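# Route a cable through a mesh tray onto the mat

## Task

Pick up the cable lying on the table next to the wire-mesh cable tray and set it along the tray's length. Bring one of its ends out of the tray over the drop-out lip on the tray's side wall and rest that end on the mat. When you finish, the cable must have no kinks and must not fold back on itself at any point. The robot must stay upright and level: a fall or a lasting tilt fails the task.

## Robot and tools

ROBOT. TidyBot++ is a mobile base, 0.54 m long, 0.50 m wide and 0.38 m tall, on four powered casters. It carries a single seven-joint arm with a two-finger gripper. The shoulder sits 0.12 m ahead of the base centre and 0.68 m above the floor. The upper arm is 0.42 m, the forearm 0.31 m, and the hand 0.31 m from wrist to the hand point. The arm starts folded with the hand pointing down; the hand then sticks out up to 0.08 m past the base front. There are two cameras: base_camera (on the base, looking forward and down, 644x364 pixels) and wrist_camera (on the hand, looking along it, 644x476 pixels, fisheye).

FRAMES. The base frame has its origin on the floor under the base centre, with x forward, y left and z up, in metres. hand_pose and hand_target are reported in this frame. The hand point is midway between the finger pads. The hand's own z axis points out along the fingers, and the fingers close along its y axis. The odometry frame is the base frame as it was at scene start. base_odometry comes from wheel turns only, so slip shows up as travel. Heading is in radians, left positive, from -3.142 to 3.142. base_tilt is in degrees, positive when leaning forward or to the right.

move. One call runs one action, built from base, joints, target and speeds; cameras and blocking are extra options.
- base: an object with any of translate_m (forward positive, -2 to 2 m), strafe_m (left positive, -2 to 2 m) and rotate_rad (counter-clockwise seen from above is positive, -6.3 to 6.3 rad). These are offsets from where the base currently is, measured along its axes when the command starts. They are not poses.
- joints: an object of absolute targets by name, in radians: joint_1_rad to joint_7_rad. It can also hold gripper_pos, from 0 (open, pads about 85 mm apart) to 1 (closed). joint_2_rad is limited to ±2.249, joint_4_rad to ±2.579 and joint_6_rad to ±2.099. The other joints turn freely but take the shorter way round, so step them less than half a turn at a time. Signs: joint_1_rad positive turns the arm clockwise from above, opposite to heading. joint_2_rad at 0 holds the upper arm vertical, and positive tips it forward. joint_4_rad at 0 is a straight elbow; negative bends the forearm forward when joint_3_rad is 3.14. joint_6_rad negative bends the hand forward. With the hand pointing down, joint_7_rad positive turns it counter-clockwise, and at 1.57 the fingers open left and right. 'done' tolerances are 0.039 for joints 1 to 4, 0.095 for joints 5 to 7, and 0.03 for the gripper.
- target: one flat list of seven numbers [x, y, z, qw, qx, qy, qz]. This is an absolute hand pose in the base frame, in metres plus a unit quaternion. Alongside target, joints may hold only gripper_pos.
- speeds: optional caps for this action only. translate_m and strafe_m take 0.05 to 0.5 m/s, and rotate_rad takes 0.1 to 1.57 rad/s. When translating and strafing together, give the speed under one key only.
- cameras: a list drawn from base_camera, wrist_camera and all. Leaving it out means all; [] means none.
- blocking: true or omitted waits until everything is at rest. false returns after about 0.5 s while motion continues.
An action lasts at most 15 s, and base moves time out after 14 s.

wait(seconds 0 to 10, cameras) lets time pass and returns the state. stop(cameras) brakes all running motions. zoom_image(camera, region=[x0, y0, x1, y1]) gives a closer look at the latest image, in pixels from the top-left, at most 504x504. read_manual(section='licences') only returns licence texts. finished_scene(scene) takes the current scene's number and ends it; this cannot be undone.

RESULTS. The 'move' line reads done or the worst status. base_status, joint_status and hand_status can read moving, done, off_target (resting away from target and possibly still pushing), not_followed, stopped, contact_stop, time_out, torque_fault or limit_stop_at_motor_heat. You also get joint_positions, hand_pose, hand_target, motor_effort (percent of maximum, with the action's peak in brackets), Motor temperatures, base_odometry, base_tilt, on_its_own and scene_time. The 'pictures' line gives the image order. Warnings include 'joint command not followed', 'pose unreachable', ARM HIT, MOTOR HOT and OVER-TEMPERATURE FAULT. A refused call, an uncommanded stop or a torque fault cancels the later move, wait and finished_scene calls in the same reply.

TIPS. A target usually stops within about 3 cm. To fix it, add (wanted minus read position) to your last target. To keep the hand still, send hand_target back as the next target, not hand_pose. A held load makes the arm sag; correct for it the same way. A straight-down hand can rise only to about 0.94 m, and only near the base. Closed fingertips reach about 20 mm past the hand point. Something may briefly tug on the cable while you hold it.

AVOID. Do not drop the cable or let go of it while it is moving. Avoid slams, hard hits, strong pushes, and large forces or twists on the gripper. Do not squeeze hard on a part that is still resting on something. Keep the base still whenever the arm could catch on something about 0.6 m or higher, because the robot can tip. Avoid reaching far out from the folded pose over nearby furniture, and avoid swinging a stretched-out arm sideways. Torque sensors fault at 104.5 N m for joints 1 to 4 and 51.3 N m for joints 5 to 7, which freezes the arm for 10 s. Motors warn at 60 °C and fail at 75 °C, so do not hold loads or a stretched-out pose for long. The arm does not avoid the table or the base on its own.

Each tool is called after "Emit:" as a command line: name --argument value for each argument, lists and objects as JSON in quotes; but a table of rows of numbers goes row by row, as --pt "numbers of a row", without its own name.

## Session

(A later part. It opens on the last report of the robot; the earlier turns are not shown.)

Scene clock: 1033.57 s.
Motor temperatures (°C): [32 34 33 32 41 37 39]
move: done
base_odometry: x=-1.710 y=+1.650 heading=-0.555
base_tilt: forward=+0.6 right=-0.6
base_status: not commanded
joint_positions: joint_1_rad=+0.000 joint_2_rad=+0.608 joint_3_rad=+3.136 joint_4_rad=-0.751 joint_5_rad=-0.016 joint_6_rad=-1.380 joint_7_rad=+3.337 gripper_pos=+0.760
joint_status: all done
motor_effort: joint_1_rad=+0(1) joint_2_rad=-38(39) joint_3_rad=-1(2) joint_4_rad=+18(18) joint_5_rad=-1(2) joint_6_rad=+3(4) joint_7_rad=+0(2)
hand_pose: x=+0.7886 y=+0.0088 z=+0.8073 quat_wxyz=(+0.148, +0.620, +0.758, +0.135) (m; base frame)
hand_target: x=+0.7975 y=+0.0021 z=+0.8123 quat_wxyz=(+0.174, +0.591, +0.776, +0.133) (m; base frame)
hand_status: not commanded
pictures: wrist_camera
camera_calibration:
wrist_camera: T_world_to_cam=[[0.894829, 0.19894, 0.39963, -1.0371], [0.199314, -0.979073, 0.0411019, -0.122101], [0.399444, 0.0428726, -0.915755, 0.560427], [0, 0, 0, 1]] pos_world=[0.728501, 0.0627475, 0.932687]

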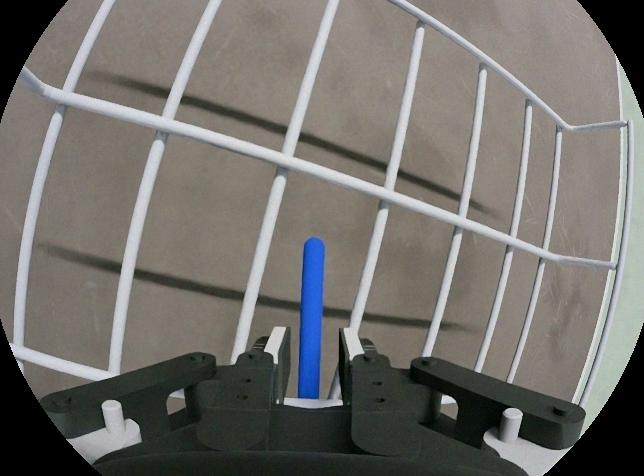

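Emit:
move --joints '{"joint_2_rad": 0.598, "joint_4_rad": -0.781}' --cameras '["wrist_camera"]'

Emit:
zoom_image --camera "wrist_camera" --region '[222, 220, 412, 410]'

Scene clock: 1041.63 s.
Motor temperatures (°C): [32 34 33 32 41 37 39]
move: done
base_odometry: x=-1.710 y=+1.650 heading=-0.555
base_tilt: forward=+0.6 right=-0.6
base_status: not commanded
joint_positions: joint_1_rad=+0.000 joint_2_rad=+0.601 joint_3_rad=+3.136 joint_4_rad=-0.764 joint_5_rad=-0.016 joint_6_rad=-1.377 joint_7_rad=+3.337 gripper_pos=+0.760
joint_status: all done
motor_effort: joint_1_rad=-1(1) joint_2_rad=-38(39) joint_3_rad=-1(2) joint_4_rad=+17(18) joint_5_rad=-1(2) joint_6_rad=+2(4) joint_7_rad=+0(1)
hand_pose: x=+0.7856 y=+0.0088 z=+0.8061 quat_wxyz=(+0.147, +0.621, +0.759, +0.133) (m; base frame)
hand_target: x=+0.7936 y=+0.0021 z=+0.8062 quat_wxyz=(+0.168, +0.592, +0.778, +0.129) (m; base frame)
hand_status: not commanded
pictures: wrist_camera
camera_calibration:
wrist_camera: T_world_to_cam=[[0.896679, 0.198954, 0.395455, -1.03199], [0.1995, -0.979072, 0.0402137, -0.120874], [0.39518, 0.0428345, -0.917605, 0.565356], [0, 0, 0, 1]] pos_world=[0.726059, 0.0627568, 0.931739]

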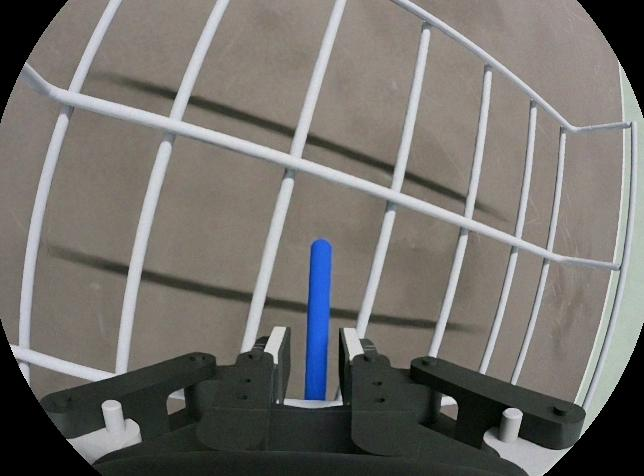

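Scaled by 2.653.

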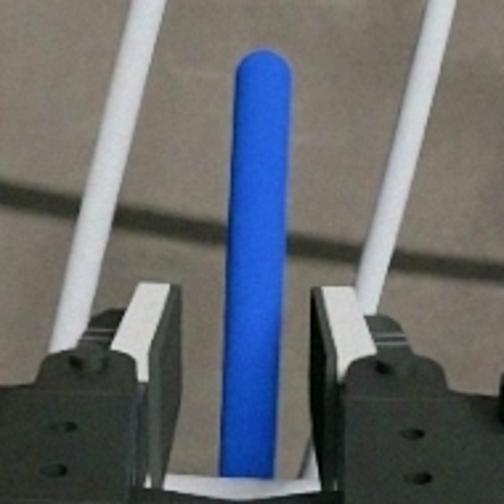

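Emit:
move --joints '{"joint_2_rad": 0.619, "joint_4_rad": -0.785}' --cameras '["wrist_camera"]'

Emit:
zoom_image --camera "wrist_camera" --region '[222, 220, 412, 410]'

Scene clock: 1050.03 s.
Motor temperatures (°C): [32 34 33 32 41 37 39]
move: done
base_odometry: x=-1.710 y=+1.650 heading=-0.555
base_tilt: forward=+0.6 right=-0.6
base_status: not commanded
joint_positions: joint_1_rad=+0.000 joint_2_rad=+0.601 joint_3_rad=+3.136 joint_4_rad=-0.764 joint_5_rad=-0.016 joint_6_rad=-1.377 joint_7_rad=+3.337 gripper_pos=+0.760
joint_status: all done
motor_effort: joint_1_rad=+0(1) joint_2_rad=-37(38) joint_3_rad=-1(2) joint_4_rad=+16(18) joint_5_rad=-1(2) joint_6_rad=+1(3) joint_7_rad=+0(1)
hand_pose: x=+0.7856 y=+0.0088 z=+0.8060 quat_wxyz=(+0.147, +0.621, +0.759, +0.133) (m; base frame)
hand_target: x=+0.7951 y=+0.0021 z=+0.7903 quat_wxyz=(+0.159, +0.593, +0.780, +0.122) (m; base frame)
hand_status: not commanded
pictures: wrist_camera
camera_calibration:
wrist_camera: T_world_to_cam=[[0.896699, 0.198949, 0.395412, -1.03193], [0.199497, -0.979073, 0.0402033, -0.12086], [0.395136, 0.0428334, -0.917624, 0.565297], [0, 0, 0, 1]] pos_world=[0.726074, 0.062757, 0.931627]

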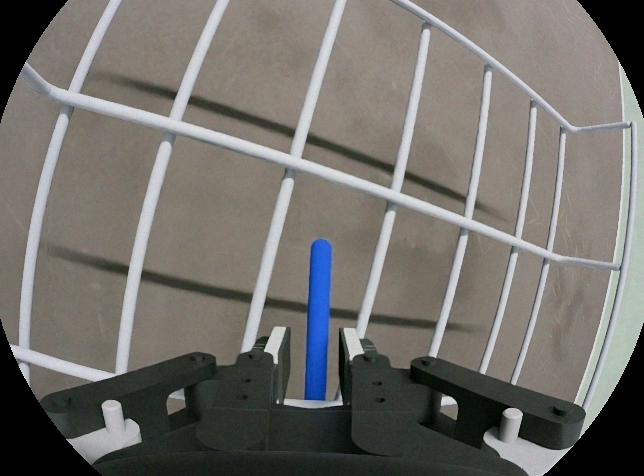

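Scaled by 2.653.

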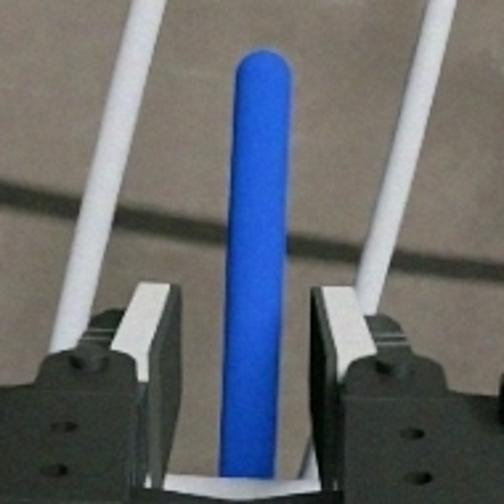

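Emit:
move --joints '{"joint_2_rad": 0.63, "joint_4_rad": -0.79}' --cameras '["wrist_camera"]'

Emit:
zoom_image --camera "wrist_camera" --region '[222, 220, 412, 410]'

Scene clock: 1053.00 s.
Motor temperatures (°C): [32 34 33 32 41 37 39]
move: done
base_odometry: x=-1.710 y=+1.650 heading=-0.555
base_tilt: forward=+0.6 right=-0.6
base_status: not commanded
joint_positions: joint_1_rad=+0.000 joint_2_rad=+0.601 joint_3_rad=+3.136 joint_4_rad=-0.765 joint_5_rad=-0.016 joint_6_rad=-1.376 joint_7_rad=+3.337 gripper_pos=+0.760
joint_status: all done
motor_effort: joint_1_rad=+0(2) joint_2_rad=-35(37) joint_3_rad=-1(1) joint_4_rad=+15(17) joint_5_rad=-1(2) joint_6_rad=+2(3) joint_7_rad=+0(1)
hand_pose: x=+0.7857 y=+0.0088 z=+0.8058 quat_wxyz=(+0.147, +0.621, +0.759, +0.133) (m; base frame)
hand_target: x=+0.7950 y=+0.0021 z=+0.7807 quat_wxyz=(+0.152, +0.594, +0.781, +0.117) (m; base frame)
hand_status: not commanded
pictures: wrist_camera
camera_calibration:
wrist_camera: T_world_to_cam=[[0.896679, 0.198937, 0.395463, -1.03193], [0.199483, -0.979076, 0.0402118, -0.12086], [0.395188, 0.042831, -0.917601, 0.565012], [0, 0, 0, 1]] pos_world=[0.726131, 0.0627576, 0.931405]

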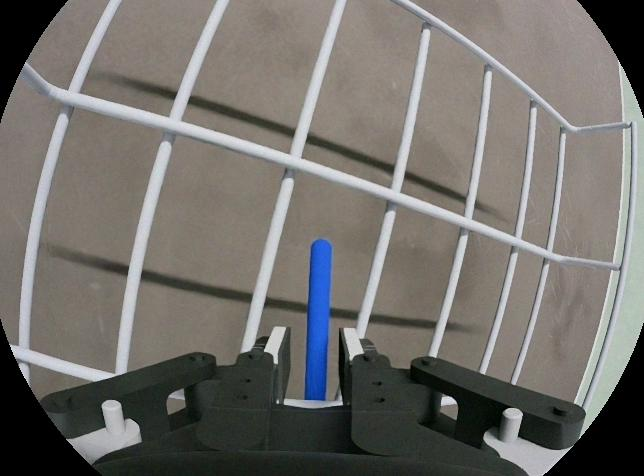

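Scaled by 2.653.

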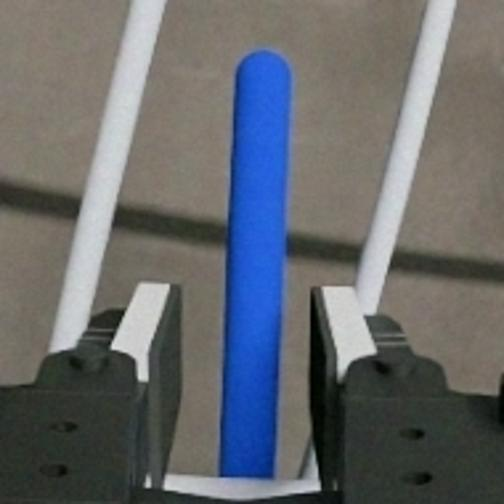

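Emit:
zoom_image --camera "wrist_camera" --region '[270, 320, 360, 420]'

Scaled by 5.040.

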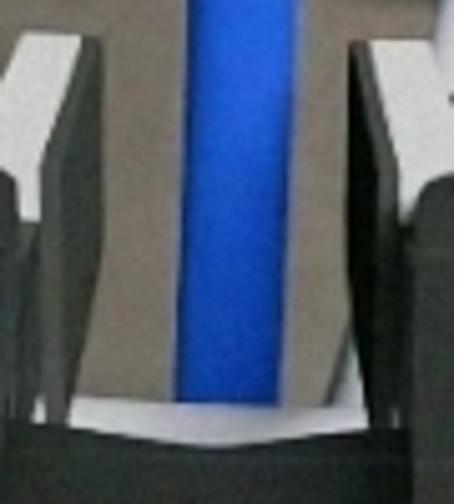

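Emit:
move --joints '{"joint_2_rad": 0.64, "joint_4_rad": -0.58, "joint_6_rad": -1.54}' --cameras '["wrist_camera"]'

Emit:
move --joints '{"joint_1_rad": 0.13}' --cameras '["wrist_camera"]'

Scene clock: 1106.57 s.
Motor temperatures (°C): [32 33 33 32 41 36 39]
move: done
base_odometry: x=-1.710 y=+1.650 heading=-0.555
base_tilt: forward=+0.6 right=-0.6
base_status: not commanded
joint_positions: joint_1_rad=+0.000 joint_2_rad=+0.621 joint_3_rad=+3.136 joint_4_rad=-0.601 joint_5_rad=-0.016 joint_6_rad=-1.492 joint_7_rad=+3.337 gripper_pos=+0.760
joint_status: all done
motor_effort: joint_1_rad=+0(1) joint_2_rad=-40(43) joint_3_rad=-1(2) joint_4_rad=+18(20) joint_5_rad=+0(2) joint_6_rad=+4(5) joint_7_rad=+0(1)
hand_pose: x=+0.7882 y=+0.0087 z=+0.8484 quat_wxyz=(+0.158, +0.618, +0.757, +0.142) (m; base frame)
hand_target: x=+0.7814 y=+0.0020 z=+0.8384 quat_wxyz=(+0.150, +0.595, +0.781, +0.115) (m; base frame)
hand_status: not commanded
pictures: wrist_camera
camera_calibration:
wrist_camera: T_world_to_cam=[[0.884594, 0.200511, 0.421057, -1.06323], [0.199836, -0.978737, 0.0462496, -0.128572], [0.421378, 0.0432303, -0.905854, 0.572534], [0, 0, 0, 1]] pos_world=[0.724968, 0.0626005, 0.972259]

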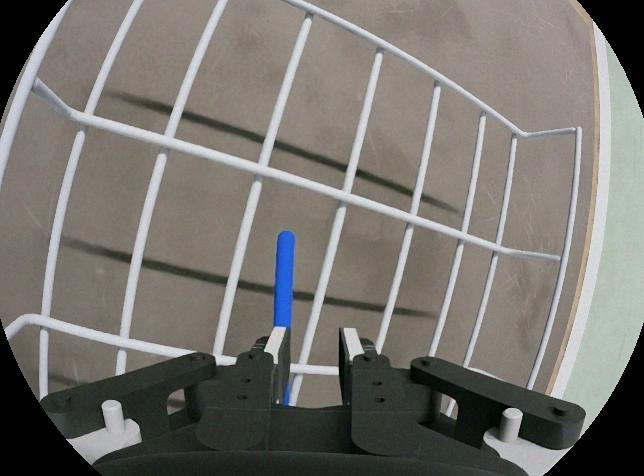

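Scene clock: 1107.80 s.
Motor temperatures (°C): [32 33 33 32 41 36 39]
move: done
base_odometry: x=-1.710 y=+1.650 heading=-0.555
base_tilt: forward=+0.6 right=-0.6
base_status: not commanded
joint_positions: joint_1_rad=+0.131 joint_2_rad=+0.621 joint_3_rad=+3.137 joint_4_rad=-0.601 joint_5_rad=-0.016 joint_6_rad=-1.494 joint_7_rad=+3.337 gripper_pos=+0.760
joint_status: all done
motor_effort: joint_1_rad=+0(5) joint_2_rad=-40(40) joint_3_rad=-1(3) joint_4_rad=+18(18) joint_5_rad=-2(2) joint_6_rad=+4(5) joint_7_rad=+0(1)
hand_pose: x=+0.7832 y=-0.0792 z=+0.8483 quat_wxyz=(+0.166, +0.667, +0.715, +0.131) (m; base frame)
hand_target: x=+0.7761 y=-0.0839 z=+0.8384 quat_wxyz=(+0.158, +0.644, +0.741, +0.105) (m; base frame)
hand_status: not commanded
pictures: wrist_camera
camera_calibration:
wrist_camera: T_world_to_cam=[[0.90372, 0.0827151, 0.420057, -1.06465], [0.0696139, -0.996492, 0.0464544, -0.113163], [0.422426, -0.01274, -0.906308, 0.573414], [0, 0, 0, 1]] pos_world=[0.727798, -0.0173985, 0.97216]

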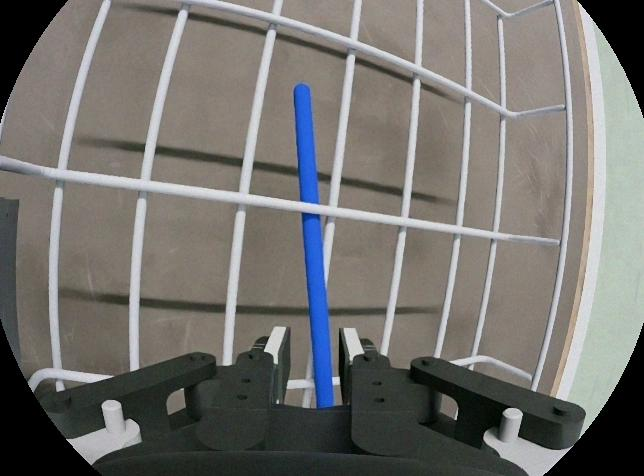

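Emit:
zoom_image --camera "wrist_camera" --region '[200, 60, 440, 410]'

Scaled by 1.440.

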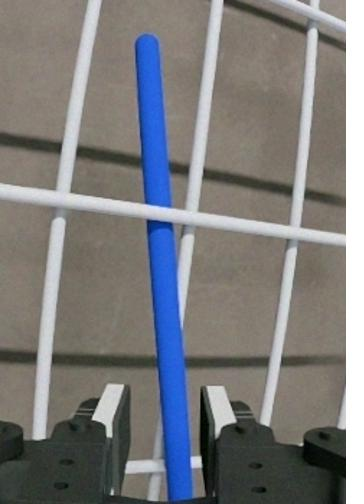

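Emit:
move --joints '{"joint_2_rad": 0.705, "joint_4_rad": -0.556, "joint_6_rad": -1.44}' --cameras '["wrist_camera"]'

Emit:
zoom_image --camera "wrist_camera" --region '[202, 200, 432, 420]'

Scene clock: 1201.47 s.
Motor temperatures (°C): [32 33 33 32 41 36 39]
move: done
base_odometry: x=-1.710 y=+1.650 heading=-0.555
base_tilt: forward=+0.6 right=-0.6
base_status: not commanded
joint_positions: joint_1_rad=+0.131 joint_2_rad=+0.679 joint_3_rad=+3.137 joint_4_rad=-0.573 joint_5_rad=-0.016 joint_6_rad=-1.465 joint_7_rad=+3.337 gripper_pos=+0.760
joint_status: all done
motor_effort: joint_1_rad=-1(3) joint_2_rad=-39(44) joint_3_rad=-1(2) joint_4_rad=+17(19) joint_5_rad=-2(2) joint_6_rad=+5(7) joint_7_rad=-1(1)
hand_pose: x=+0.8050 y=-0.0821 z=+0.8244 quat_wxyz=(+0.166, +0.667, +0.715, +0.131) (m; base frame)
hand_target: x=+0.8181 y=-0.0893 z=+0.8166 quat_wxyz=(+0.182, +0.640, +0.736, +0.121) (m; base frame)
hand_status: not commanded
pictures: wrist_camera
camera_calibration:
wrist_camera: T_world_to_cam=[[0.904568, 0.0819969, 0.41837, -1.07332], [0.069148, -0.996554, 0.0458095, -0.115617], [0.420685, -0.0125083, -0.907121, 0.544619], [0, 0, 0, 1]] pos_world=[0.749775, -0.020397, 0.948378]

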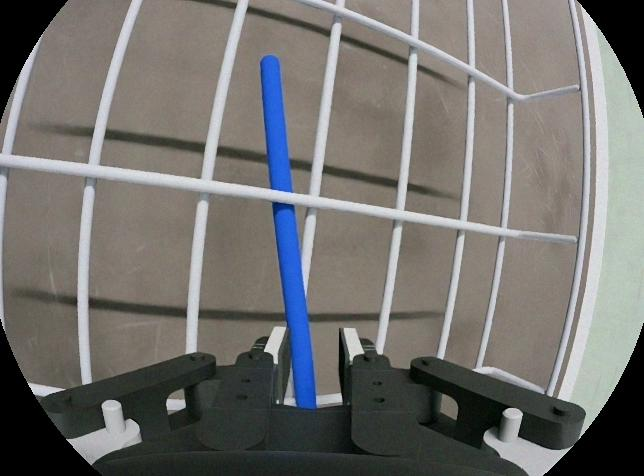

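Scaled by 2.191.

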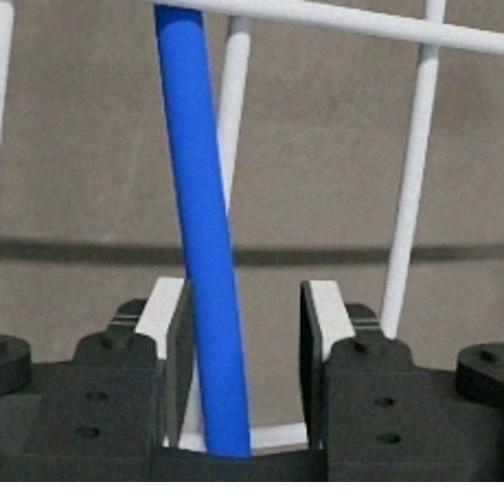

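Emit:
move --joints '{"joint_2_rad": 0.695, "joint_4_rad": -0.625, "joint_6_rad": -1.415}' --cameras '["wrist_camera"]'

Emit:
zoom_image --camera "wrist_camera" --region '[202, 200, 432, 420]'

Scene clock: 1213.67 s.
Motor temperatures (°C): [32 33 33 32 41 36 39]
move: done
base_odometry: x=-1.710 y=+1.650 heading=-0.555
base_tilt: forward=+0.6 right=-0.6
base_status: not commanded
joint_positions: joint_1_rad=+0.131 joint_2_rad=+0.682 joint_3_rad=+3.137 joint_4_rad=-0.620 joint_5_rad=-0.016 joint_6_rad=-1.454 joint_7_rad=+3.337 gripper_pos=+0.760
joint_status: all done
motor_effort: joint_1_rad=+0(3) joint_2_rad=-41(44) joint_3_rad=+0(3) joint_4_rad=+18(19) joint_5_rad=+0(3) joint_6_rad=+2(6) joint_7_rad=+0(1)
hand_pose: x=+0.7994 y=-0.0815 z=+0.8033 quat_wxyz=(+0.150, +0.670, +0.717, +0.119) (m; base frame)
hand_target: x=+0.8105 y=-0.0883 z=+0.7971 quat_wxyz=(+0.168, +0.643, +0.739, +0.112) (m; base frame)
hand_status: not commanded
pictures: wrist_camera
camera_calibration:
wrist_camera: T_world_to_cam=[[0.920396, 0.0796291, 0.382794, -1.04377], [0.070451, -0.996793, 0.0379601, -0.108456], [0.384589, -0.00797014, -0.923054, 0.569896], [0, 0, 0, 1]] pos_world=[0.749148, -0.0204512, 0.929711]

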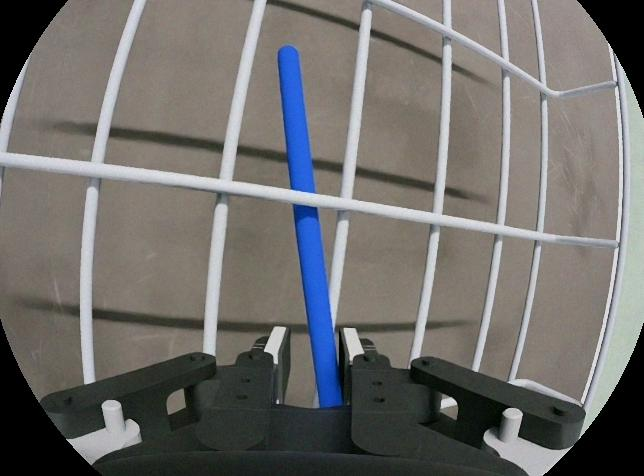

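Scaled by 2.191.

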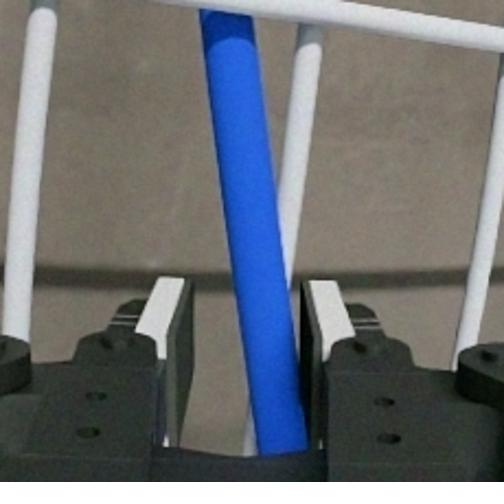

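Emit:
move --joints '{"joint_2_rad": 0.714, "joint_4_rad": -0.588, "joint_7_rad": 3.51}' --cameras '["wrist_camera"]'

Emit:
zoom_image --camera "wrist_camera" --region '[202, 200, 432, 420]'

Scene clock: 1236.63 s.
Motor temperatures (°C): [32 33 33 32 41 36 39]
move: done
base_odometry: x=-1.710 y=+1.650 heading=-0.555
base_tilt: forward=+0.6 right=-0.6
base_status: not commanded
joint_positions: joint_1_rad=+0.131 joint_2_rad=+0.689 joint_3_rad=+3.137 joint_4_rad=-0.603 joint_5_rad=-0.016 joint_6_rad=-1.454 joint_7_rad=+3.443 gripper_pos=+0.760
joint_status: all done
motor_effort: joint_1_rad=+0(1) joint_2_rad=-42(43) joint_3_rad=-1(2) joint_4_rad=+18(19) joint_5_rad=+0(2) joint_6_rad=+4(4) joint_7_rad=-1(1)
hand_pose: x=+0.8036 y=-0.0821 z=+0.8059 quat_wxyz=(+0.160, +0.630, +0.751, +0.114) (m; base frame)
hand_target: x=+0.8201 y=-0.0896 z=+0.7996 quat_wxyz=(+0.181, +0.604, +0.769, +0.108) (m; base frame)
hand_status: not commanded
pictures: wrist_camera
camera_calibration:
wrist_camera: T_world_to_cam=[[0.904729, 0.184924, 0.383757, -1.02814], [0.166983, -0.982719, 0.0798777, -0.219613], [0.391896, -0.00818678, -0.919973, 0.562274], [0, 0, 0, 1]] pos_world=[0.746504, -0.021087, 0.929374]

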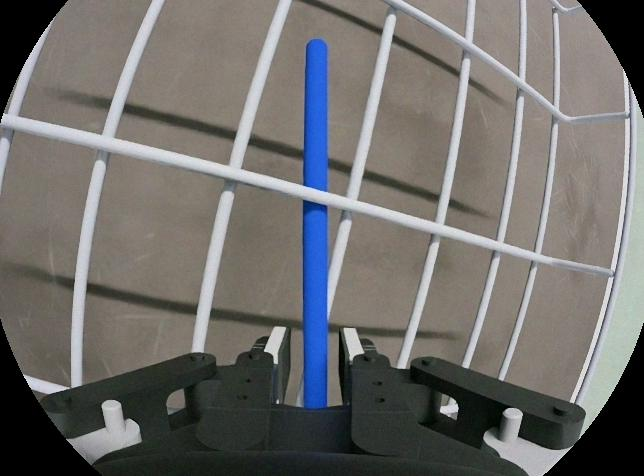

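Scaled by 2.191.

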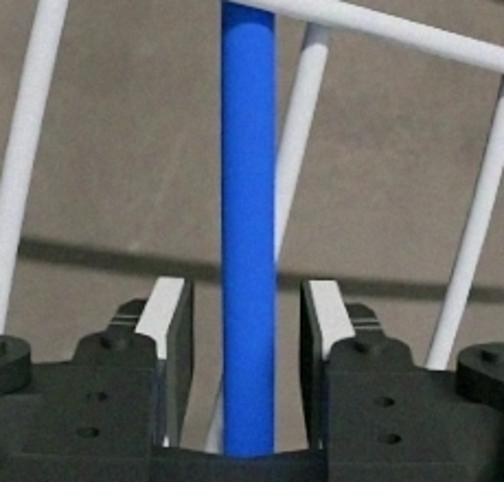

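Emit:
move --joints '{"joint_2_rad": 0.723}' --cameras '["wrist_camera"]'

Emit:
zoom_image --camera "wrist_camera" --region '[202, 200, 432, 420]'

Scene clock: 1244.37 s.
Motor temperatures (°C): [32 33 33 32 41 36 39]
move: done
base_odometry: x=-1.710 y=+1.650 heading=-0.555
base_tilt: forward=+0.6 right=-0.6
base_status: not commanded
joint_positions: joint_1_rad=+0.131 joint_2_rad=+0.692 joint_3_rad=+3.137 joint_4_rad=-0.603 joint_5_rad=-0.016 joint_6_rad=-1.454 joint_7_rad=+3.443 gripper_pos=+0.760
joint_status: all done
motor_effort: joint_1_rad=-1(1) joint_2_rad=-42(43) joint_3_rad=-2(2) joint_4_rad=+19(19) joint_5_rad=-1(1) joint_6_rad=+4(5) joint_7_rad=+0(1)
hand_pose: x=+0.8040 y=-0.0822 z=+0.8036 quat_wxyz=(+0.159, +0.631, +0.751, +0.113) (m; base frame)
hand_target: x=+0.8212 y=-0.0897 z=+0.7933 quat_wxyz=(+0.177, +0.604, +0.770, +0.106) (m; base frame)
hand_status: not commanded
pictures: wrist_camera
camera_calibration:
wrist_camera: T_world_to_cam=[[0.905999, 0.184757, 0.380829, -1.02628], [0.167248, -0.982753, 0.0788908, -0.218967], [0.388836, -0.00778212, -0.921274, 0.563567], [0, 0, 0, 1]] pos_world=[0.747299, -0.0211921, 0.927312]

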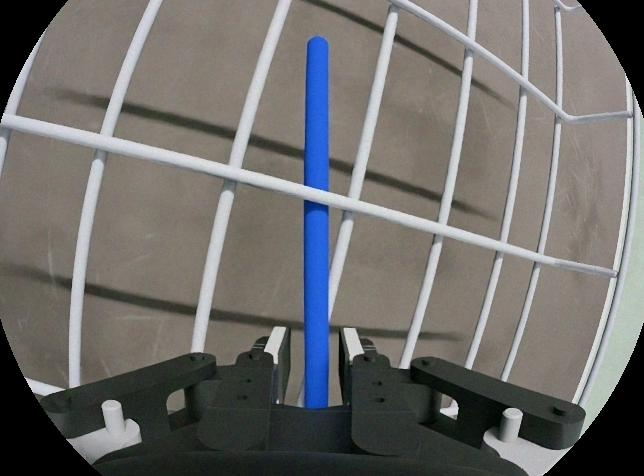

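Scaled by 2.191.

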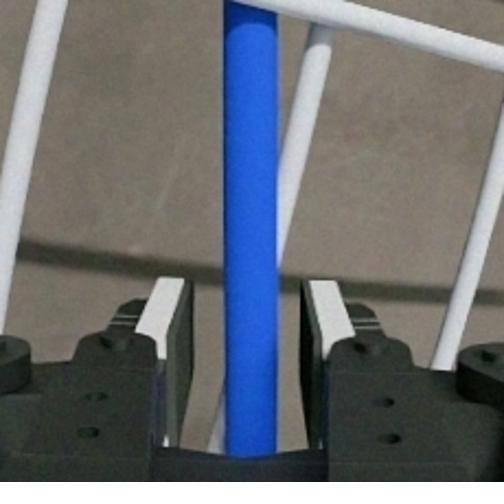

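Emit:
move --joints '{"joint_2_rad": 0.728}' --cameras '[]'

Emit:
move --joints '{"gripper_pos": 0.96}' --cameras '["wrist_camera"]'

Emit:
zoom_image --camera "wrist_camera" --region '[202, 200, 432, 420]'

Scene clock: 1249.60 s.
Motor temperatures (°C): [32 33 33 32 41 36 39]
move: done
base_odometry: x=-1.710 y=+1.650 heading=-0.555
base_tilt: forward=+0.6 right=-0.6
base_status: not commanded
joint_positions: joint_1_rad=+0.131 joint_2_rad=+0.695 joint_3_rad=+3.137 joint_4_rad=-0.603 joint_5_rad=-0.016 joint_6_rad=-1.454 joint_7_rad=+3.443 gripper_pos=+0.760
joint_status: all done
motor_effort: joint_1_rad=-1(1) joint_2_rad=-42(43) joint_3_rad=-1(2) joint_4_rad=+19(19) joint_5_rad=-1(1) joint_6_rad=+4(4) joint_7_rad=+0(1)
hand_pose: x=+0.8043 y=-0.0822 z=+0.8018 quat_wxyz=(+0.158, +0.631, +0.751, +0.112) (m; base frame)
hand_target: x=+0.8217 y=-0.0898 z=+0.7897 quat_wxyz=(+0.175, +0.605, +0.770, +0.105) (m; base frame)
hand_status: not commanded
pictures: none
No camera images: "cameras" was empty.

Scene clock: 1250.23 s.
Motor temperatures (°C): [32 33 33 32 41 36 39]
move: off_target
base_odometry: x=-1.710 y=+1.650 heading=-0.555
base_tilt: forward=+0.6 right=-0.6
base_status: not commanded
joint_positions: joint_1_rad=+0.131 joint_2_rad=+0.695 joint_3_rad=+3.137 joint_4_rad=-0.603 joint_5_rad=-0.016 joint_6_rad=-1.453 joint_7_rad=+3.443 gripper_pos=+0.925
joint_status: gripper_pos off_target (ended at +0.925, target +0.960)
motor_effort: joint_1_rad=+0(2) joint_2_rad=-41(43) joint_3_rad=-1(1) joint_4_rad=+18(19) joint_5_rad=+0(1) joint_6_rad=+4(5) joint_7_rad=+0(1)
hand_pose: x=+0.8049 y=-0.0821 z=+0.8022 quat_wxyz=(+0.159, +0.631, +0.751, +0.113) (m; base frame)
hand_target: x=+0.8217 y=-0.0898 z=+0.7897 quat_wxyz=(+0.175, +0.605, +0.770, +0.105) (m; base frame)
hand_status: not commanded
pictures: wrist_camera
camera_calibration:
wrist_camera: T_world_to_cam=[[0.906106, 0.184968, 0.380472, -1.0264], [0.167538, -0.982715, 0.0787547, -0.219054], [0.388462, -0.00761668, -0.921433, 0.562375], [0, 0, 0, 1]] pos_world=[0.748262, -0.0211337, 0.925957]

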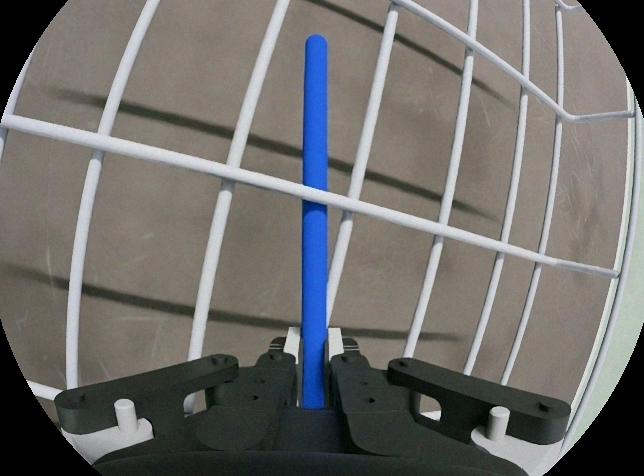

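Scaled by 2.191.

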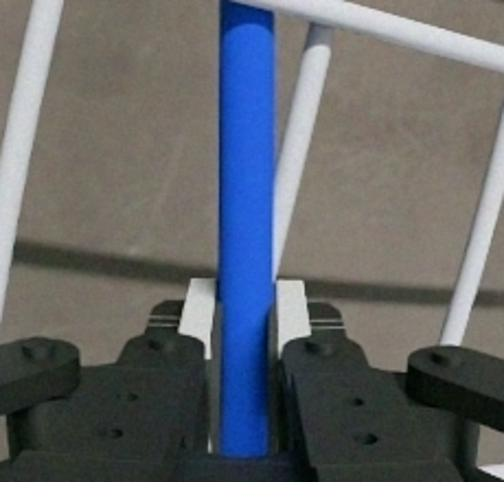

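Emit:
move --joints '{"joint_2_rad": 0.755, "joint_4_rad": -0.478, "joint_6_rad": -1.575}' --cameras '["wrist_camera"]'

Scene clock: 1263.07 s.
Motor temperatures (°C): [32 33 33 32 41 36 39]
move: done
base_odometry: x=-1.710 y=+1.650 heading=-0.555
base_tilt: forward=+0.6 right=-0.6
base_status: not commanded
joint_positions: joint_1_rad=+0.131 joint_2_rad=+0.736 joint_3_rad=+3.137 joint_4_rad=-0.510 joint_5_rad=-0.016 joint_6_rad=-1.533 joint_7_rad=+3.443 gripper_pos=+0.925
joint_status: all done
motor_effort: joint_1_rad=-1(1) joint_2_rad=-46(46) joint_3_rad=+0(2) joint_4_rad=+19(20) joint_5_rad=+0(1) joint_6_rad=+4(7) joint_7_rad=+0(1)
hand_pose: x=+0.8049 y=-0.0822 z=+0.8027 quat_wxyz=(+0.146, +0.632, +0.754, +0.105) (m; base frame)
hand_target: x=+0.8003 y=-0.0871 z=+0.7983 quat_wxyz=(+0.142, +0.609, +0.776, +0.085) (m; base frame)
hand_status: not commanded
pictures: wrist_camera
camera_calibration:
wrist_camera: T_world_to_cam=[[0.916549, 0.184767, 0.354681, -1.01431], [0.170868, -0.982774, 0.070416, -0.215163], [0.361582, -0.00393602, -0.932332, 0.593538], [0, 0, 0, 1]] pos_world=[0.751814, -0.0217095, 0.92828]

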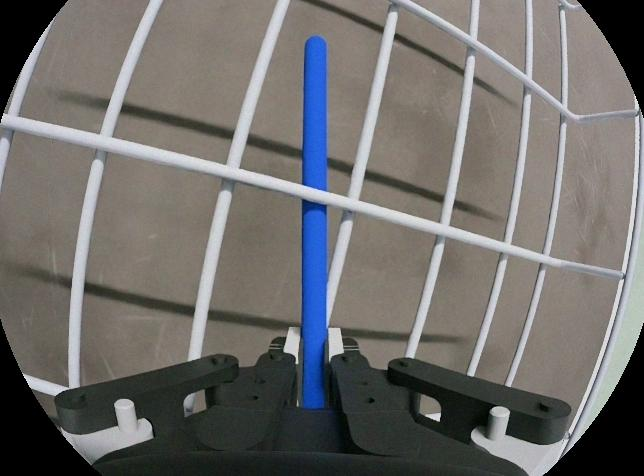

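Emit:
move --joints '{"joint_2_rad": 0.708, "joint_4_rad": -0.468}' --cameras '["wrist_camera"]'

Scene clock: 1268.13 s.
Motor temperatures (°C): [32 33 33 32 41 36 39]
move: done
base_odometry: x=-1.710 y=+1.650 heading=-0.555
base_tilt: forward=+0.6 right=-0.6
base_status: not commanded
joint_positions: joint_1_rad=+0.131 joint_2_rad=+0.733 joint_3_rad=+3.137 joint_4_rad=-0.507 joint_5_rad=-0.016 joint_6_rad=-1.537 joint_7_rad=+3.443 gripper_pos=+0.925
joint_status: all done
motor_effort: joint_1_rad=-1(2) joint_2_rad=-48(49) joint_3_rad=-1(2) joint_4_rad=+21(21) joint_5_rad=-1(2) joint_6_rad=+4(5) joint_7_rad=+0(1)
hand_pose: x=+0.8039 y=-0.0820 z=+0.8058 quat_wxyz=(+0.147, +0.632, +0.754, +0.106) (m; base frame)
hand_target: x=+0.7958 y=-0.0865 z=+0.8345 quat_wxyz=(+0.167, +0.606, +0.772, +0.100) (m; base frame)
hand_status: not commanded
pictures: wrist_camera
camera_calibration:
wrist_camera: T_world_to_cam=[[0.915793, 0.184937, 0.356542, -1.01536], [0.170787, -0.982741, 0.0710703, -0.215536], [0.363532, -0.00419268, -0.931572, 0.594533], [0, 0, 0, 1]] pos_world=[0.750538, -0.0215461, 0.931187]

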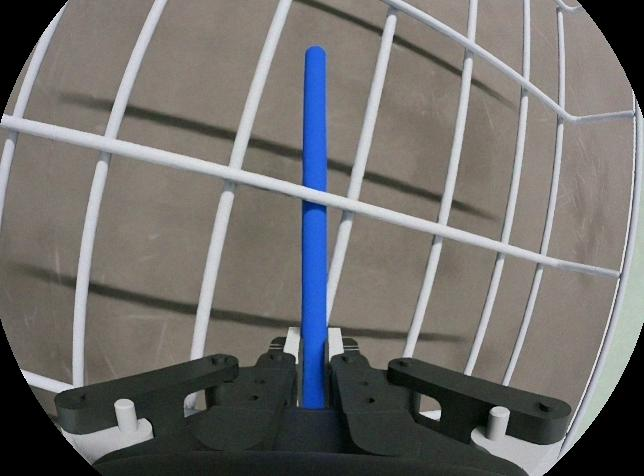

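Emit:
move --joints '{"joint_2_rad": 0.692}' --cameras '["wrist_camera"]'

Scene clock: 1275.00 s.
Motor temperatures (°C): [32 34 33 32 41 36 39]
move: done
base_odometry: x=-1.710 y=+1.650 heading=-0.555
base_tilt: forward=+0.6 right=-0.6
base_status: not commanded
joint_positions: joint_1_rad=+0.131 joint_2_rad=+0.728 joint_3_rad=+3.137 joint_4_rad=-0.506 joint_5_rad=-0.016 joint_6_rad=-1.539 joint_7_rad=+3.443 gripper_pos=+0.925
joint_status: all done
motor_effort: joint_1_rad=-1(2) joint_2_rad=-48(49) joint_3_rad=-1(3) joint_4_rad=+20(21) joint_5_rad=-2(2) joint_6_rad=+5(5) joint_7_rad=+0(1)
hand_pose: x=+0.8027 y=-0.0819 z=+0.8090 quat_wxyz=(+0.149, +0.632, +0.753, +0.107) (m; base frame)
hand_target: x=+0.7933 y=-0.0861 z=+0.8454 quat_wxyz=(+0.173, +0.605, +0.770, +0.104) (m; base frame)
hand_status: not commanded
pictures: wrist_camera
camera_calibration:
wrist_camera: T_world_to_cam=[[0.914729, 0.185118, 0.359169, -1.01673], [0.170614, -0.982706, 0.0719747, -0.216008], [0.366282, -0.00455795, -0.930493, 0.594837], [0, 0, 0, 1]] pos_world=[0.749008, -0.0213457, 0.934217]

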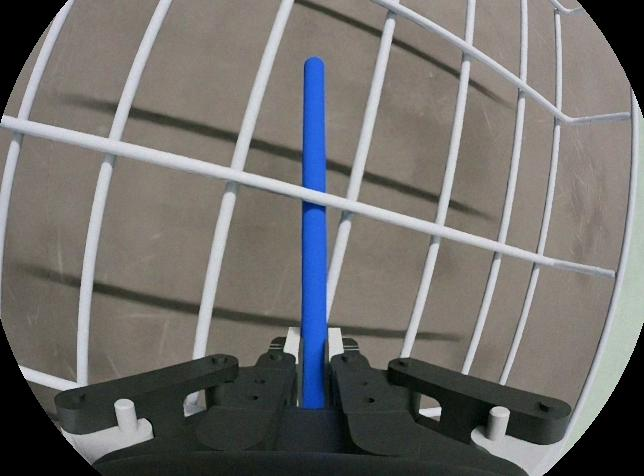

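Emit:
move --joints '{"joint_2_rad": 0.670}' --cameras '["wrist_camera"]'

Scene clock: 1278.20 s.
Motor temperatures (°C): [32 34 33 32 41 36 39]
move: off_target
base_odometry: x=-1.710 y=+1.650 heading=-0.555
base_tilt: forward=+0.6 right=-0.6
base_status: not commanded
joint_positions: joint_1_rad=+0.131 joint_2_rad=+0.711 joint_3_rad=+3.137 joint_4_rad=-0.504 joint_5_rad=-0.016 joint_6_rad=-1.541 joint_7_rad=+3.443 gripper_pos=+0.925
joint_status: joint_2_rad off_target (ended at +0.711, target +0.670)
motor_effort: joint_1_rad=-2(2) joint_2_rad=-48(50) joint_3_rad=-1(3) joint_4_rad=+21(22) joint_5_rad=-2(3) joint_6_rad=+3(5) joint_7_rad=+0(1)
hand_pose: x=+0.8006 y=-0.0816 z=+0.8217 quat_wxyz=(+0.156, +0.630, +0.752, +0.111) (m; base frame)
hand_target: x=+0.7896 y=-0.0857 z=+0.8603 quat_wxyz=(+0.183, +0.603, +0.769, +0.109) (m; base frame)
hand_status: not commanded
pictures: wrist_camera
camera_calibration:
wrist_camera: T_world_to_cam=[[0.907954, 0.186023, 0.37552, -1.02733], [0.169247, -0.982522, 0.0774993, -0.219712], [0.383373, -0.00680993, -0.923568, 0.587892], [0, 0, 0, 1]] pos_world=[0.744569, -0.0207625, 0.945768]

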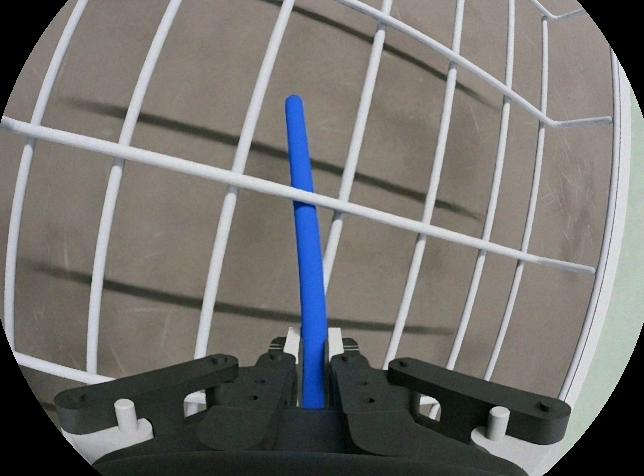

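Emit:
move --base '{"strafe_m": -0.045}' --speeds '{"strafe_m": 0.08}' --cameras '["wrist_camera"]'

Scene clock: 1283.83 s.
Motor temperatures (°C): [32 34 33 32 41 36 39]
move: done
base_odometry: x=-1.733 y=+1.612 heading=-0.555
base_tilt: forward=+0.6 right=-0.6
base_status: done
joint_positions: joint_1_rad=+0.124 joint_2_rad=+0.696 joint_3_rad=+3.137 joint_4_rad=-0.498 joint_5_rad=-0.016 joint_6_rad=-1.541 joint_7_rad=+3.443 gripper_pos=+0.925
joint_status: not commanded
motor_effort: joint_1_rad=+0(4) joint_2_rad=-44(50) joint_3_rad=-1(2) joint_4_rad=+19(22) joint_5_rad=-2(2) joint_6_rad=+4(5) joint_7_rad=+0(1)
hand_pose: x=+0.7999 y=-0.0767 z=+0.8344 quat_wxyz=(+0.164, +0.626, +0.753, +0.117) (m; base frame)
hand_target: x=+0.7896 y=-0.0857 z=+0.8603 quat_wxyz=(+0.183, +0.603, +0.769, +0.109) (m; base frame)
hand_status: not commanded
pictures: wrist_camera
camera_calibration:
wrist_camera: T_world_to_cam=[[0.898794, 0.193329, 0.393439, -1.03941], [0.174478, -0.981113, 0.0835144, -0.224822], [0.402153, -0.00641577, -0.91555, 0.578248], [0, 0, 0, 1]] pos_world=[0.740898, -0.0159177, 0.957135]

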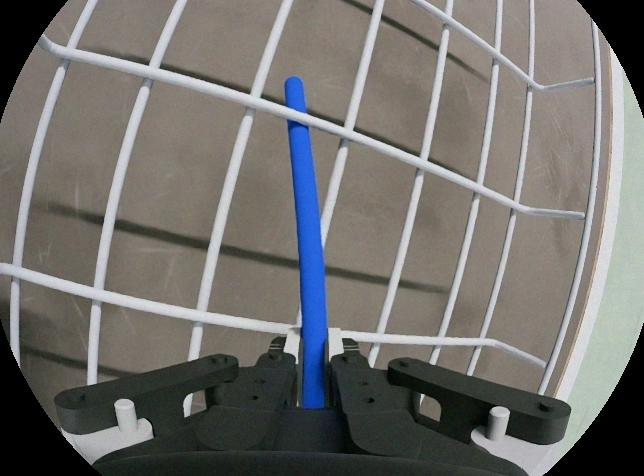

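Emit:
move --base '{"strafe_m": -0.05}' --speeds '{"strafe_m": 0.08}' --cameras '["wrist_camera"]'

Scene clock: 1289.67 s.
Motor temperatures (°C): [32 34 33 32 41 36 39]
move: done
base_odometry: x=-1.760 y=+1.569 heading=-0.554
base_tilt: forward=+0.6 right=-0.5
base_status: done
joint_positions: joint_1_rad=+0.126 joint_2_rad=+0.691 joint_3_rad=+3.137 joint_4_rad=-0.494 joint_5_rad=-0.016 joint_6_rad=-1.541 joint_7_rad=+3.443 gripper_pos=+0.925
joint_status: not commanded
motor_effort: joint_1_rad=+0(4) joint_2_rad=-42(44) joint_3_rad=-1(2) joint_4_rad=+18(20) joint_5_rad=-1(1) joint_6_rad=+4(5) joint_7_rad=+1(1)
hand_pose: x=+0.7996 y=-0.0776 z=+0.8398 quat_wxyz=(+0.168, +0.626, +0.752, +0.120) (m; base frame)
hand_target: x=+0.7896 y=-0.0857 z=+0.8603 quat_wxyz=(+0.183, +0.603, +0.769, +0.109) (m; base frame)
hand_status: not commanded
pictures: wrist_camera
camera_calibration:
wrist_camera: T_world_to_cam=[[0.895352, 0.192489, 0.401613, -1.04527], [0.172259, -0.981266, 0.0862773, -0.226724], [0.410696, -0.00806714, -0.911737, 0.573126], [0, 0, 0, 1]] pos_world=[0.739559, -0.0166505, 0.961895]

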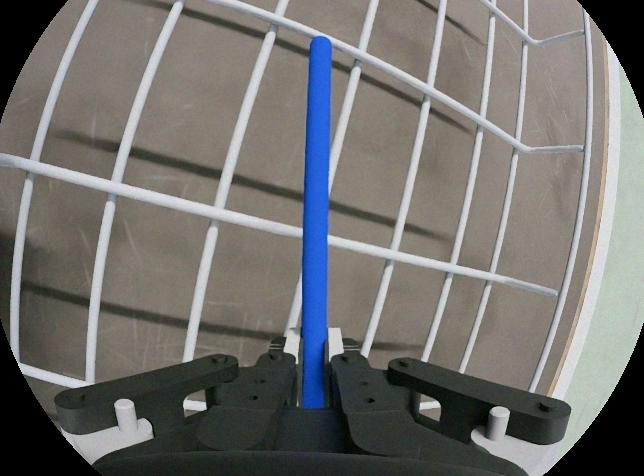

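Emit:
move --joints '{"joint_2_rad": 0.505, "joint_4_rad": -0.66, "joint_6_rad": -1.6, "joint_7_rad": 3.6}' --cameras '["wrist_camera"]'

Scene clock: 1319.70 s.
Motor temperatures (°C): [32 34 33 32 41 36 39]
move: done
base_odometry: x=-1.760 y=+1.569 heading=-0.554
base_tilt: forward=+0.6 right=-0.6
base_status: not commanded
joint_positions: joint_1_rad=+0.126 joint_2_rad=+0.512 joint_3_rad=+3.137 joint_4_rad=-0.653 joint_5_rad=-0.016 joint_6_rad=-1.557 joint_7_rad=+3.525 gripper_pos=+0.925
joint_status: all done
motor_effort: joint_1_rad=-1(2) joint_2_rad=-37(45) joint_3_rad=-1(2) joint_4_rad=+18(19) joint_5_rad=-1(2) joint_6_rad=+4(4) joint_7_rad=+0(2)
hand_pose: x=+0.7369 y=-0.0697 z=+0.8884 quat_wxyz=(+0.175, +0.594, +0.777, +0.114) (m; base frame)
hand_target: x=+0.7210 y=-0.0767 z=+0.8847 quat_wxyz=(+0.165, +0.571, +0.799, +0.089) (m; base frame)
hand_status: not commanded
pictures: wrist_camera
camera_calibration:
wrist_camera: T_world_to_cam=[[0.877284, 0.273226, 0.394615, -0.9851], [0.245617, -0.961914, 0.119974, -0.294951], [0.412366, -0.00832682, -0.91098, 0.641355], [0, 0, 0, 1]] pos_world=[0.672184, -0.00922225, 1.00838]

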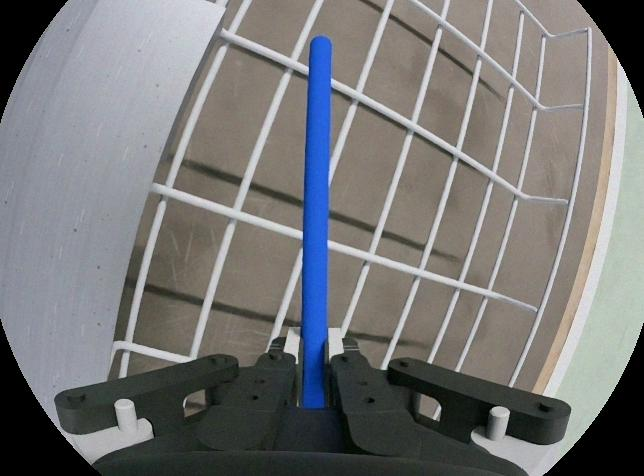

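Emit:
move --joints '{"joint_1_rad": 0.15, "joint_2_rad": 0.44, "joint_4_rad": -0.55, "joint_6_rad": -1.78, "joint_7_rad": 3.8}' --cameras '[]'

Emit:
move --joints '{"joint_1_rad": 0.165, "joint_2_rad": 0.415, "joint_4_rad": -0.51, "joint_6_rad": -1.98, "joint_7_rad": 3.98}' --cameras '["wrist_camera"]'

Scene clock: 1332.10 s.
Motor temperatures (°C): [32 34 33 32 41 36 39]
move: done
base_odometry: x=-1.760 y=+1.569 heading=-0.554
base_tilt: forward=+0.6 right=-0.6
base_status: not commanded
joint_positions: joint_1_rad=+0.141 joint_2_rad=+0.446 joint_3_rad=+3.137 joint_4_rad=-0.571 joint_5_rad=-0.016 joint_6_rad=-1.734 joint_7_rad=+3.723 gripper_pos=+0.925
joint_status: all done
motor_effort: joint_1_rad=-1(3) joint_2_rad=-34(40) joint_3_rad=-1(2) joint_4_rad=+17(20) joint_5_rad=-1(2) joint_6_rad=+4(5) joint_7_rad=+0(1)
hand_pose: x=+0.6819 y=-0.0715 z=+0.9393 quat_wxyz=(+0.174, +0.521, +0.831, +0.088) (m; base frame)
hand_target: x=+0.6681 y=-0.0810 z=+0.9449 quat_wxyz=(+0.171, +0.497, +0.848, +0.069) (m; base frame)
hand_status: not commanded
pictures: none
No camera images: "cameras" was empty.

Scene clock: 1333.10 s.
Motor temperatures (°C): [32 34 33 32 41 36 39]
move: done
base_odometry: x=-1.760 y=+1.569 heading=-0.554
base_tilt: forward=+0.6 right=-0.6
base_status: not commanded
joint_positions: joint_1_rad=+0.156 joint_2_rad=+0.427 joint_3_rad=+3.137 joint_4_rad=-0.533 joint_5_rad=-0.016 joint_6_rad=-1.945 joint_7_rad=+3.915 gripper_pos=+0.925
joint_status: all done
motor_effort: joint_1_rad=-2(3) joint_2_rad=-31(36) joint_3_rad=-1(3) joint_4_rad=+16(17) joint_5_rad=-1(2) joint_6_rad=+2(5) joint_7_rad=+1(1)
hand_pose: x=+0.6187 y=-0.0707 z=+0.9424 quat_wxyz=(+0.109, +0.450, +0.885, +0.045) (m; base frame)
hand_target: x=+0.6062 y=-0.0792 z=+0.9534 quat_wxyz=(+0.113, +0.430, +0.895, +0.033) (m; base frame)
hand_status: not commanded
pictures: wrist_camera
camera_calibration:
wrist_camera: T_world_to_cam=[[0.780935, 0.595387, 0.188824, -0.626034], [0.58021, -0.803423, 0.133674, -0.482081], [0.231294, 0.00516684, -0.97287, 0.910578], [0, 0, 0, 1]] pos_world=[0.55799, -0.019287, 1.06853]

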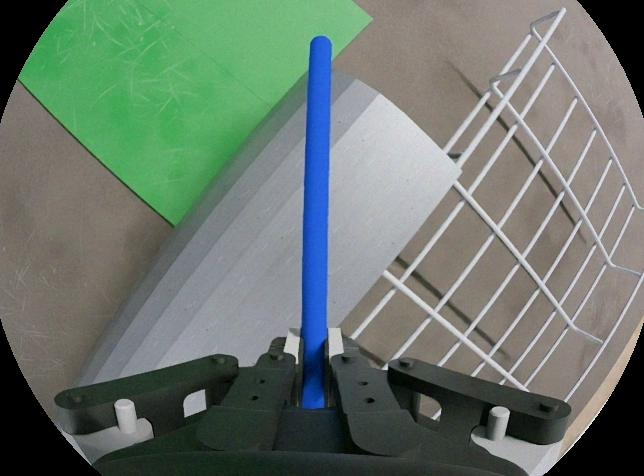

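Emit:
move --joints '{"joint_1_rad": 0.09, "joint_2_rad": 0.25, "joint_4_rad": -0.83, "joint_6_rad": -1.98, "joint_7_rad": 4.0}' --cameras '["wrist_camera"]'

Scene clock: 1361.60 s.
Motor temperatures (°C): [32 34 33 32 41 36 39]
move: done
base_odometry: x=-1.760 y=+1.569 heading=-0.554
base_tilt: forward=+0.6 right=-0.5
base_status: not commanded
joint_positions: joint_1_rad=+0.109 joint_2_rad=+0.269 joint_3_rad=+3.137 joint_4_rad=-0.820 joint_5_rad=-0.016 joint_6_rad=-1.945 joint_7_rad=+3.925 gripper_pos=+0.925
joint_status: all done
motor_effort: joint_1_rad=-1(3) joint_2_rad=-26(33) joint_3_rad=-2(2) joint_4_rad=+16(17) joint_5_rad=-1(2) joint_6_rad=+0(3) joint_7_rad=+0(2)
hand_pose: x=+0.5408 y=-0.0385 z=+0.9236 quat_wxyz=(+0.048, +0.428, +0.902, +0.025) (m; base frame)
hand_target: x=+0.5242 y=-0.0347 z=+0.9274 quat_wxyz=(+0.039, +0.390, +0.920, +0.013) (m; base frame)
hand_status: not commanded
pictures: wrist_camera
camera_calibration:
wrist_camera: T_world_to_cam=[[0.764702, 0.636835, 0.0983438, -0.486891], [0.635929, -0.77047, 0.0443966, -0.354991], [0.104044, 0.0285894, -0.994162, 0.999496], [0, 0, 0, 1]] pos_world=[0.494084, 0.00798414, 1.0573]

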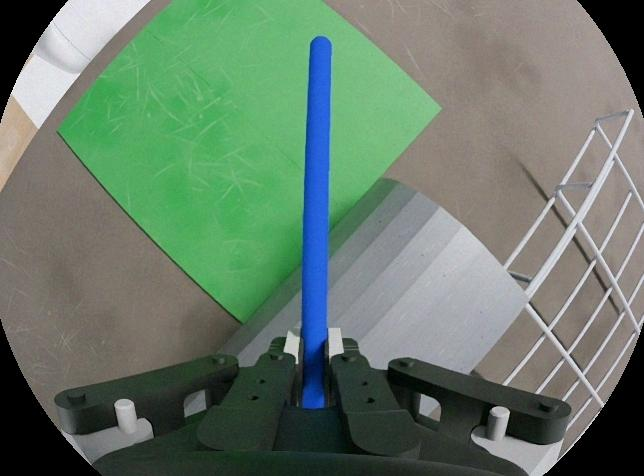

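Emit:
move --joints '{"joint_1_rad": 0.0, "joint_2_rad": 0.055, "joint_4_rad": -1.18, "joint_6_rad": -1.94, "joint_7_rad": 4.04}' --cameras '["wrist_camera"]'

Scene clock: 1366.83 s.
Motor temperatures (°C): [32 34 33 32 41 36 39]
move: done
base_odometry: x=-1.760 y=+1.569 heading=-0.554
base_tilt: forward=+0.6 right=-0.6
base_status: not commanded
joint_positions: joint_1_rad=+0.020 joint_2_rad=+0.074 joint_3_rad=+3.137 joint_4_rad=-1.168 joint_5_rad=-0.016 joint_6_rad=-1.945 joint_7_rad=+3.965 gripper_pos=+0.925
joint_status: all done
motor_effort: joint_1_rad=-1(2) joint_2_rad=-19(28) joint_3_rad=-1(2) joint_4_rad=+16(17) joint_5_rad=-2(3) joint_6_rad=-2(2) joint_7_rad=+0(2)
hand_pose: x=+0.4333 y=+0.0011 z=+0.8921 quat_wxyz=(-0.024, +0.370, +0.929, -0.001) (m; base frame)
hand_target: x=+0.4285 y=+0.0018 z=+0.8944 quat_wxyz=(-0.016, +0.329, +0.944, -0.006) (m; base frame)
hand_status: not commanded
pictures: wrist_camera
camera_calibration:
wrist_camera: T_world_to_cam=[[0.68313, 0.730263, -0.00697876, -0.2976], [0.728456, -0.682055, -0.0644486, -0.197773], [-0.0518244, 0.0389431, -0.997897, 1.04915], [0, 0, 0, 1]] pos_world=[0.401739, 0.0415772, 1.03212]

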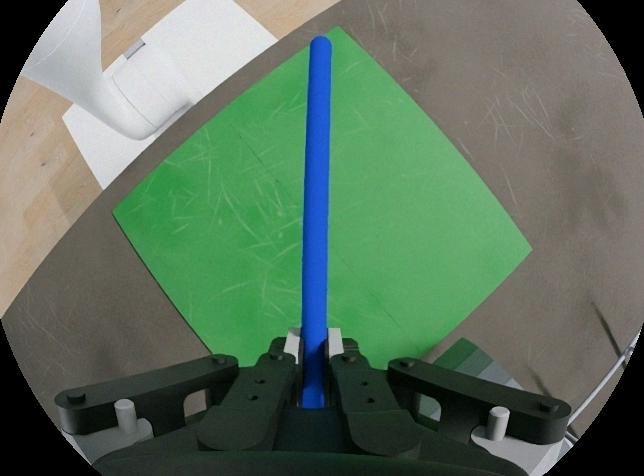

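Emit:
move --joints '{"joint_2_rad": -0.018, "joint_4_rad": -1.551, "joint_6_rad": -1.545}' --cameras '["wrist_camera"]'

Scene clock: 1386.77 s.
Motor temperatures (°C): [32 33 33 32 41 36 39]
move: done
base_odometry: x=-1.760 y=+1.569 heading=-0.554
base_tilt: forward=+0.6 right=-0.6
base_status: not commanded
joint_positions: joint_1_rad=+0.018 joint_2_rad=+0.003 joint_3_rad=+3.137 joint_4_rad=-1.537 joint_5_rad=-0.016 joint_6_rad=-1.597 joint_7_rad=+3.966 gripper_pos=+0.925
joint_status: all done
motor_effort: joint_1_rad=-1(2) joint_2_rad=-16(19) joint_3_rad=-1(2) joint_4_rad=+16(17) joint_5_rad=-1(3) joint_6_rad=-1(2) joint_7_rad=+0(1)
hand_pose: x=+0.4359 y=+0.0022 z=+0.8008 quat_wxyz=(-0.001, +0.371, +0.929, +0.008) (m; base frame)
hand_target: x=+0.4453 y=+0.0019 z=+0.8037 quat_wxyz=(+0.030, +0.329, +0.944, +0.010) (m; base frame)
hand_status: not commanded
pictures: wrist_camera
camera_calibration:
wrist_camera: T_world_to_cam=[[0.684294, 0.728715, 0.0267578, -0.328322], [0.729202, -0.683706, -0.028458, -0.233911], [-0.00244328, 0.0389855, -0.999237, 0.937664], [0, 0, 0, 1]] pos_world=[0.397528, 0.0427716, 0.939077]

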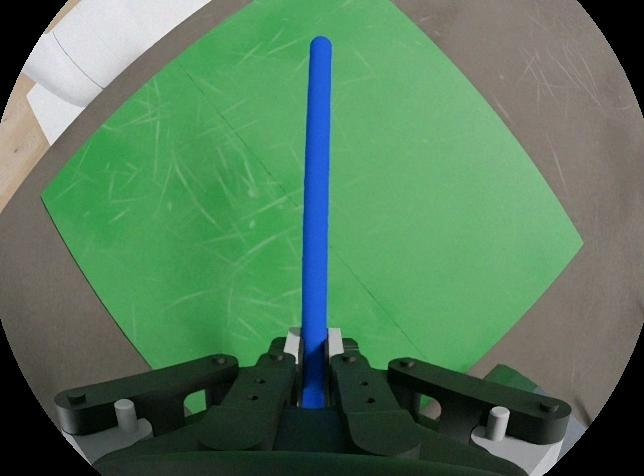

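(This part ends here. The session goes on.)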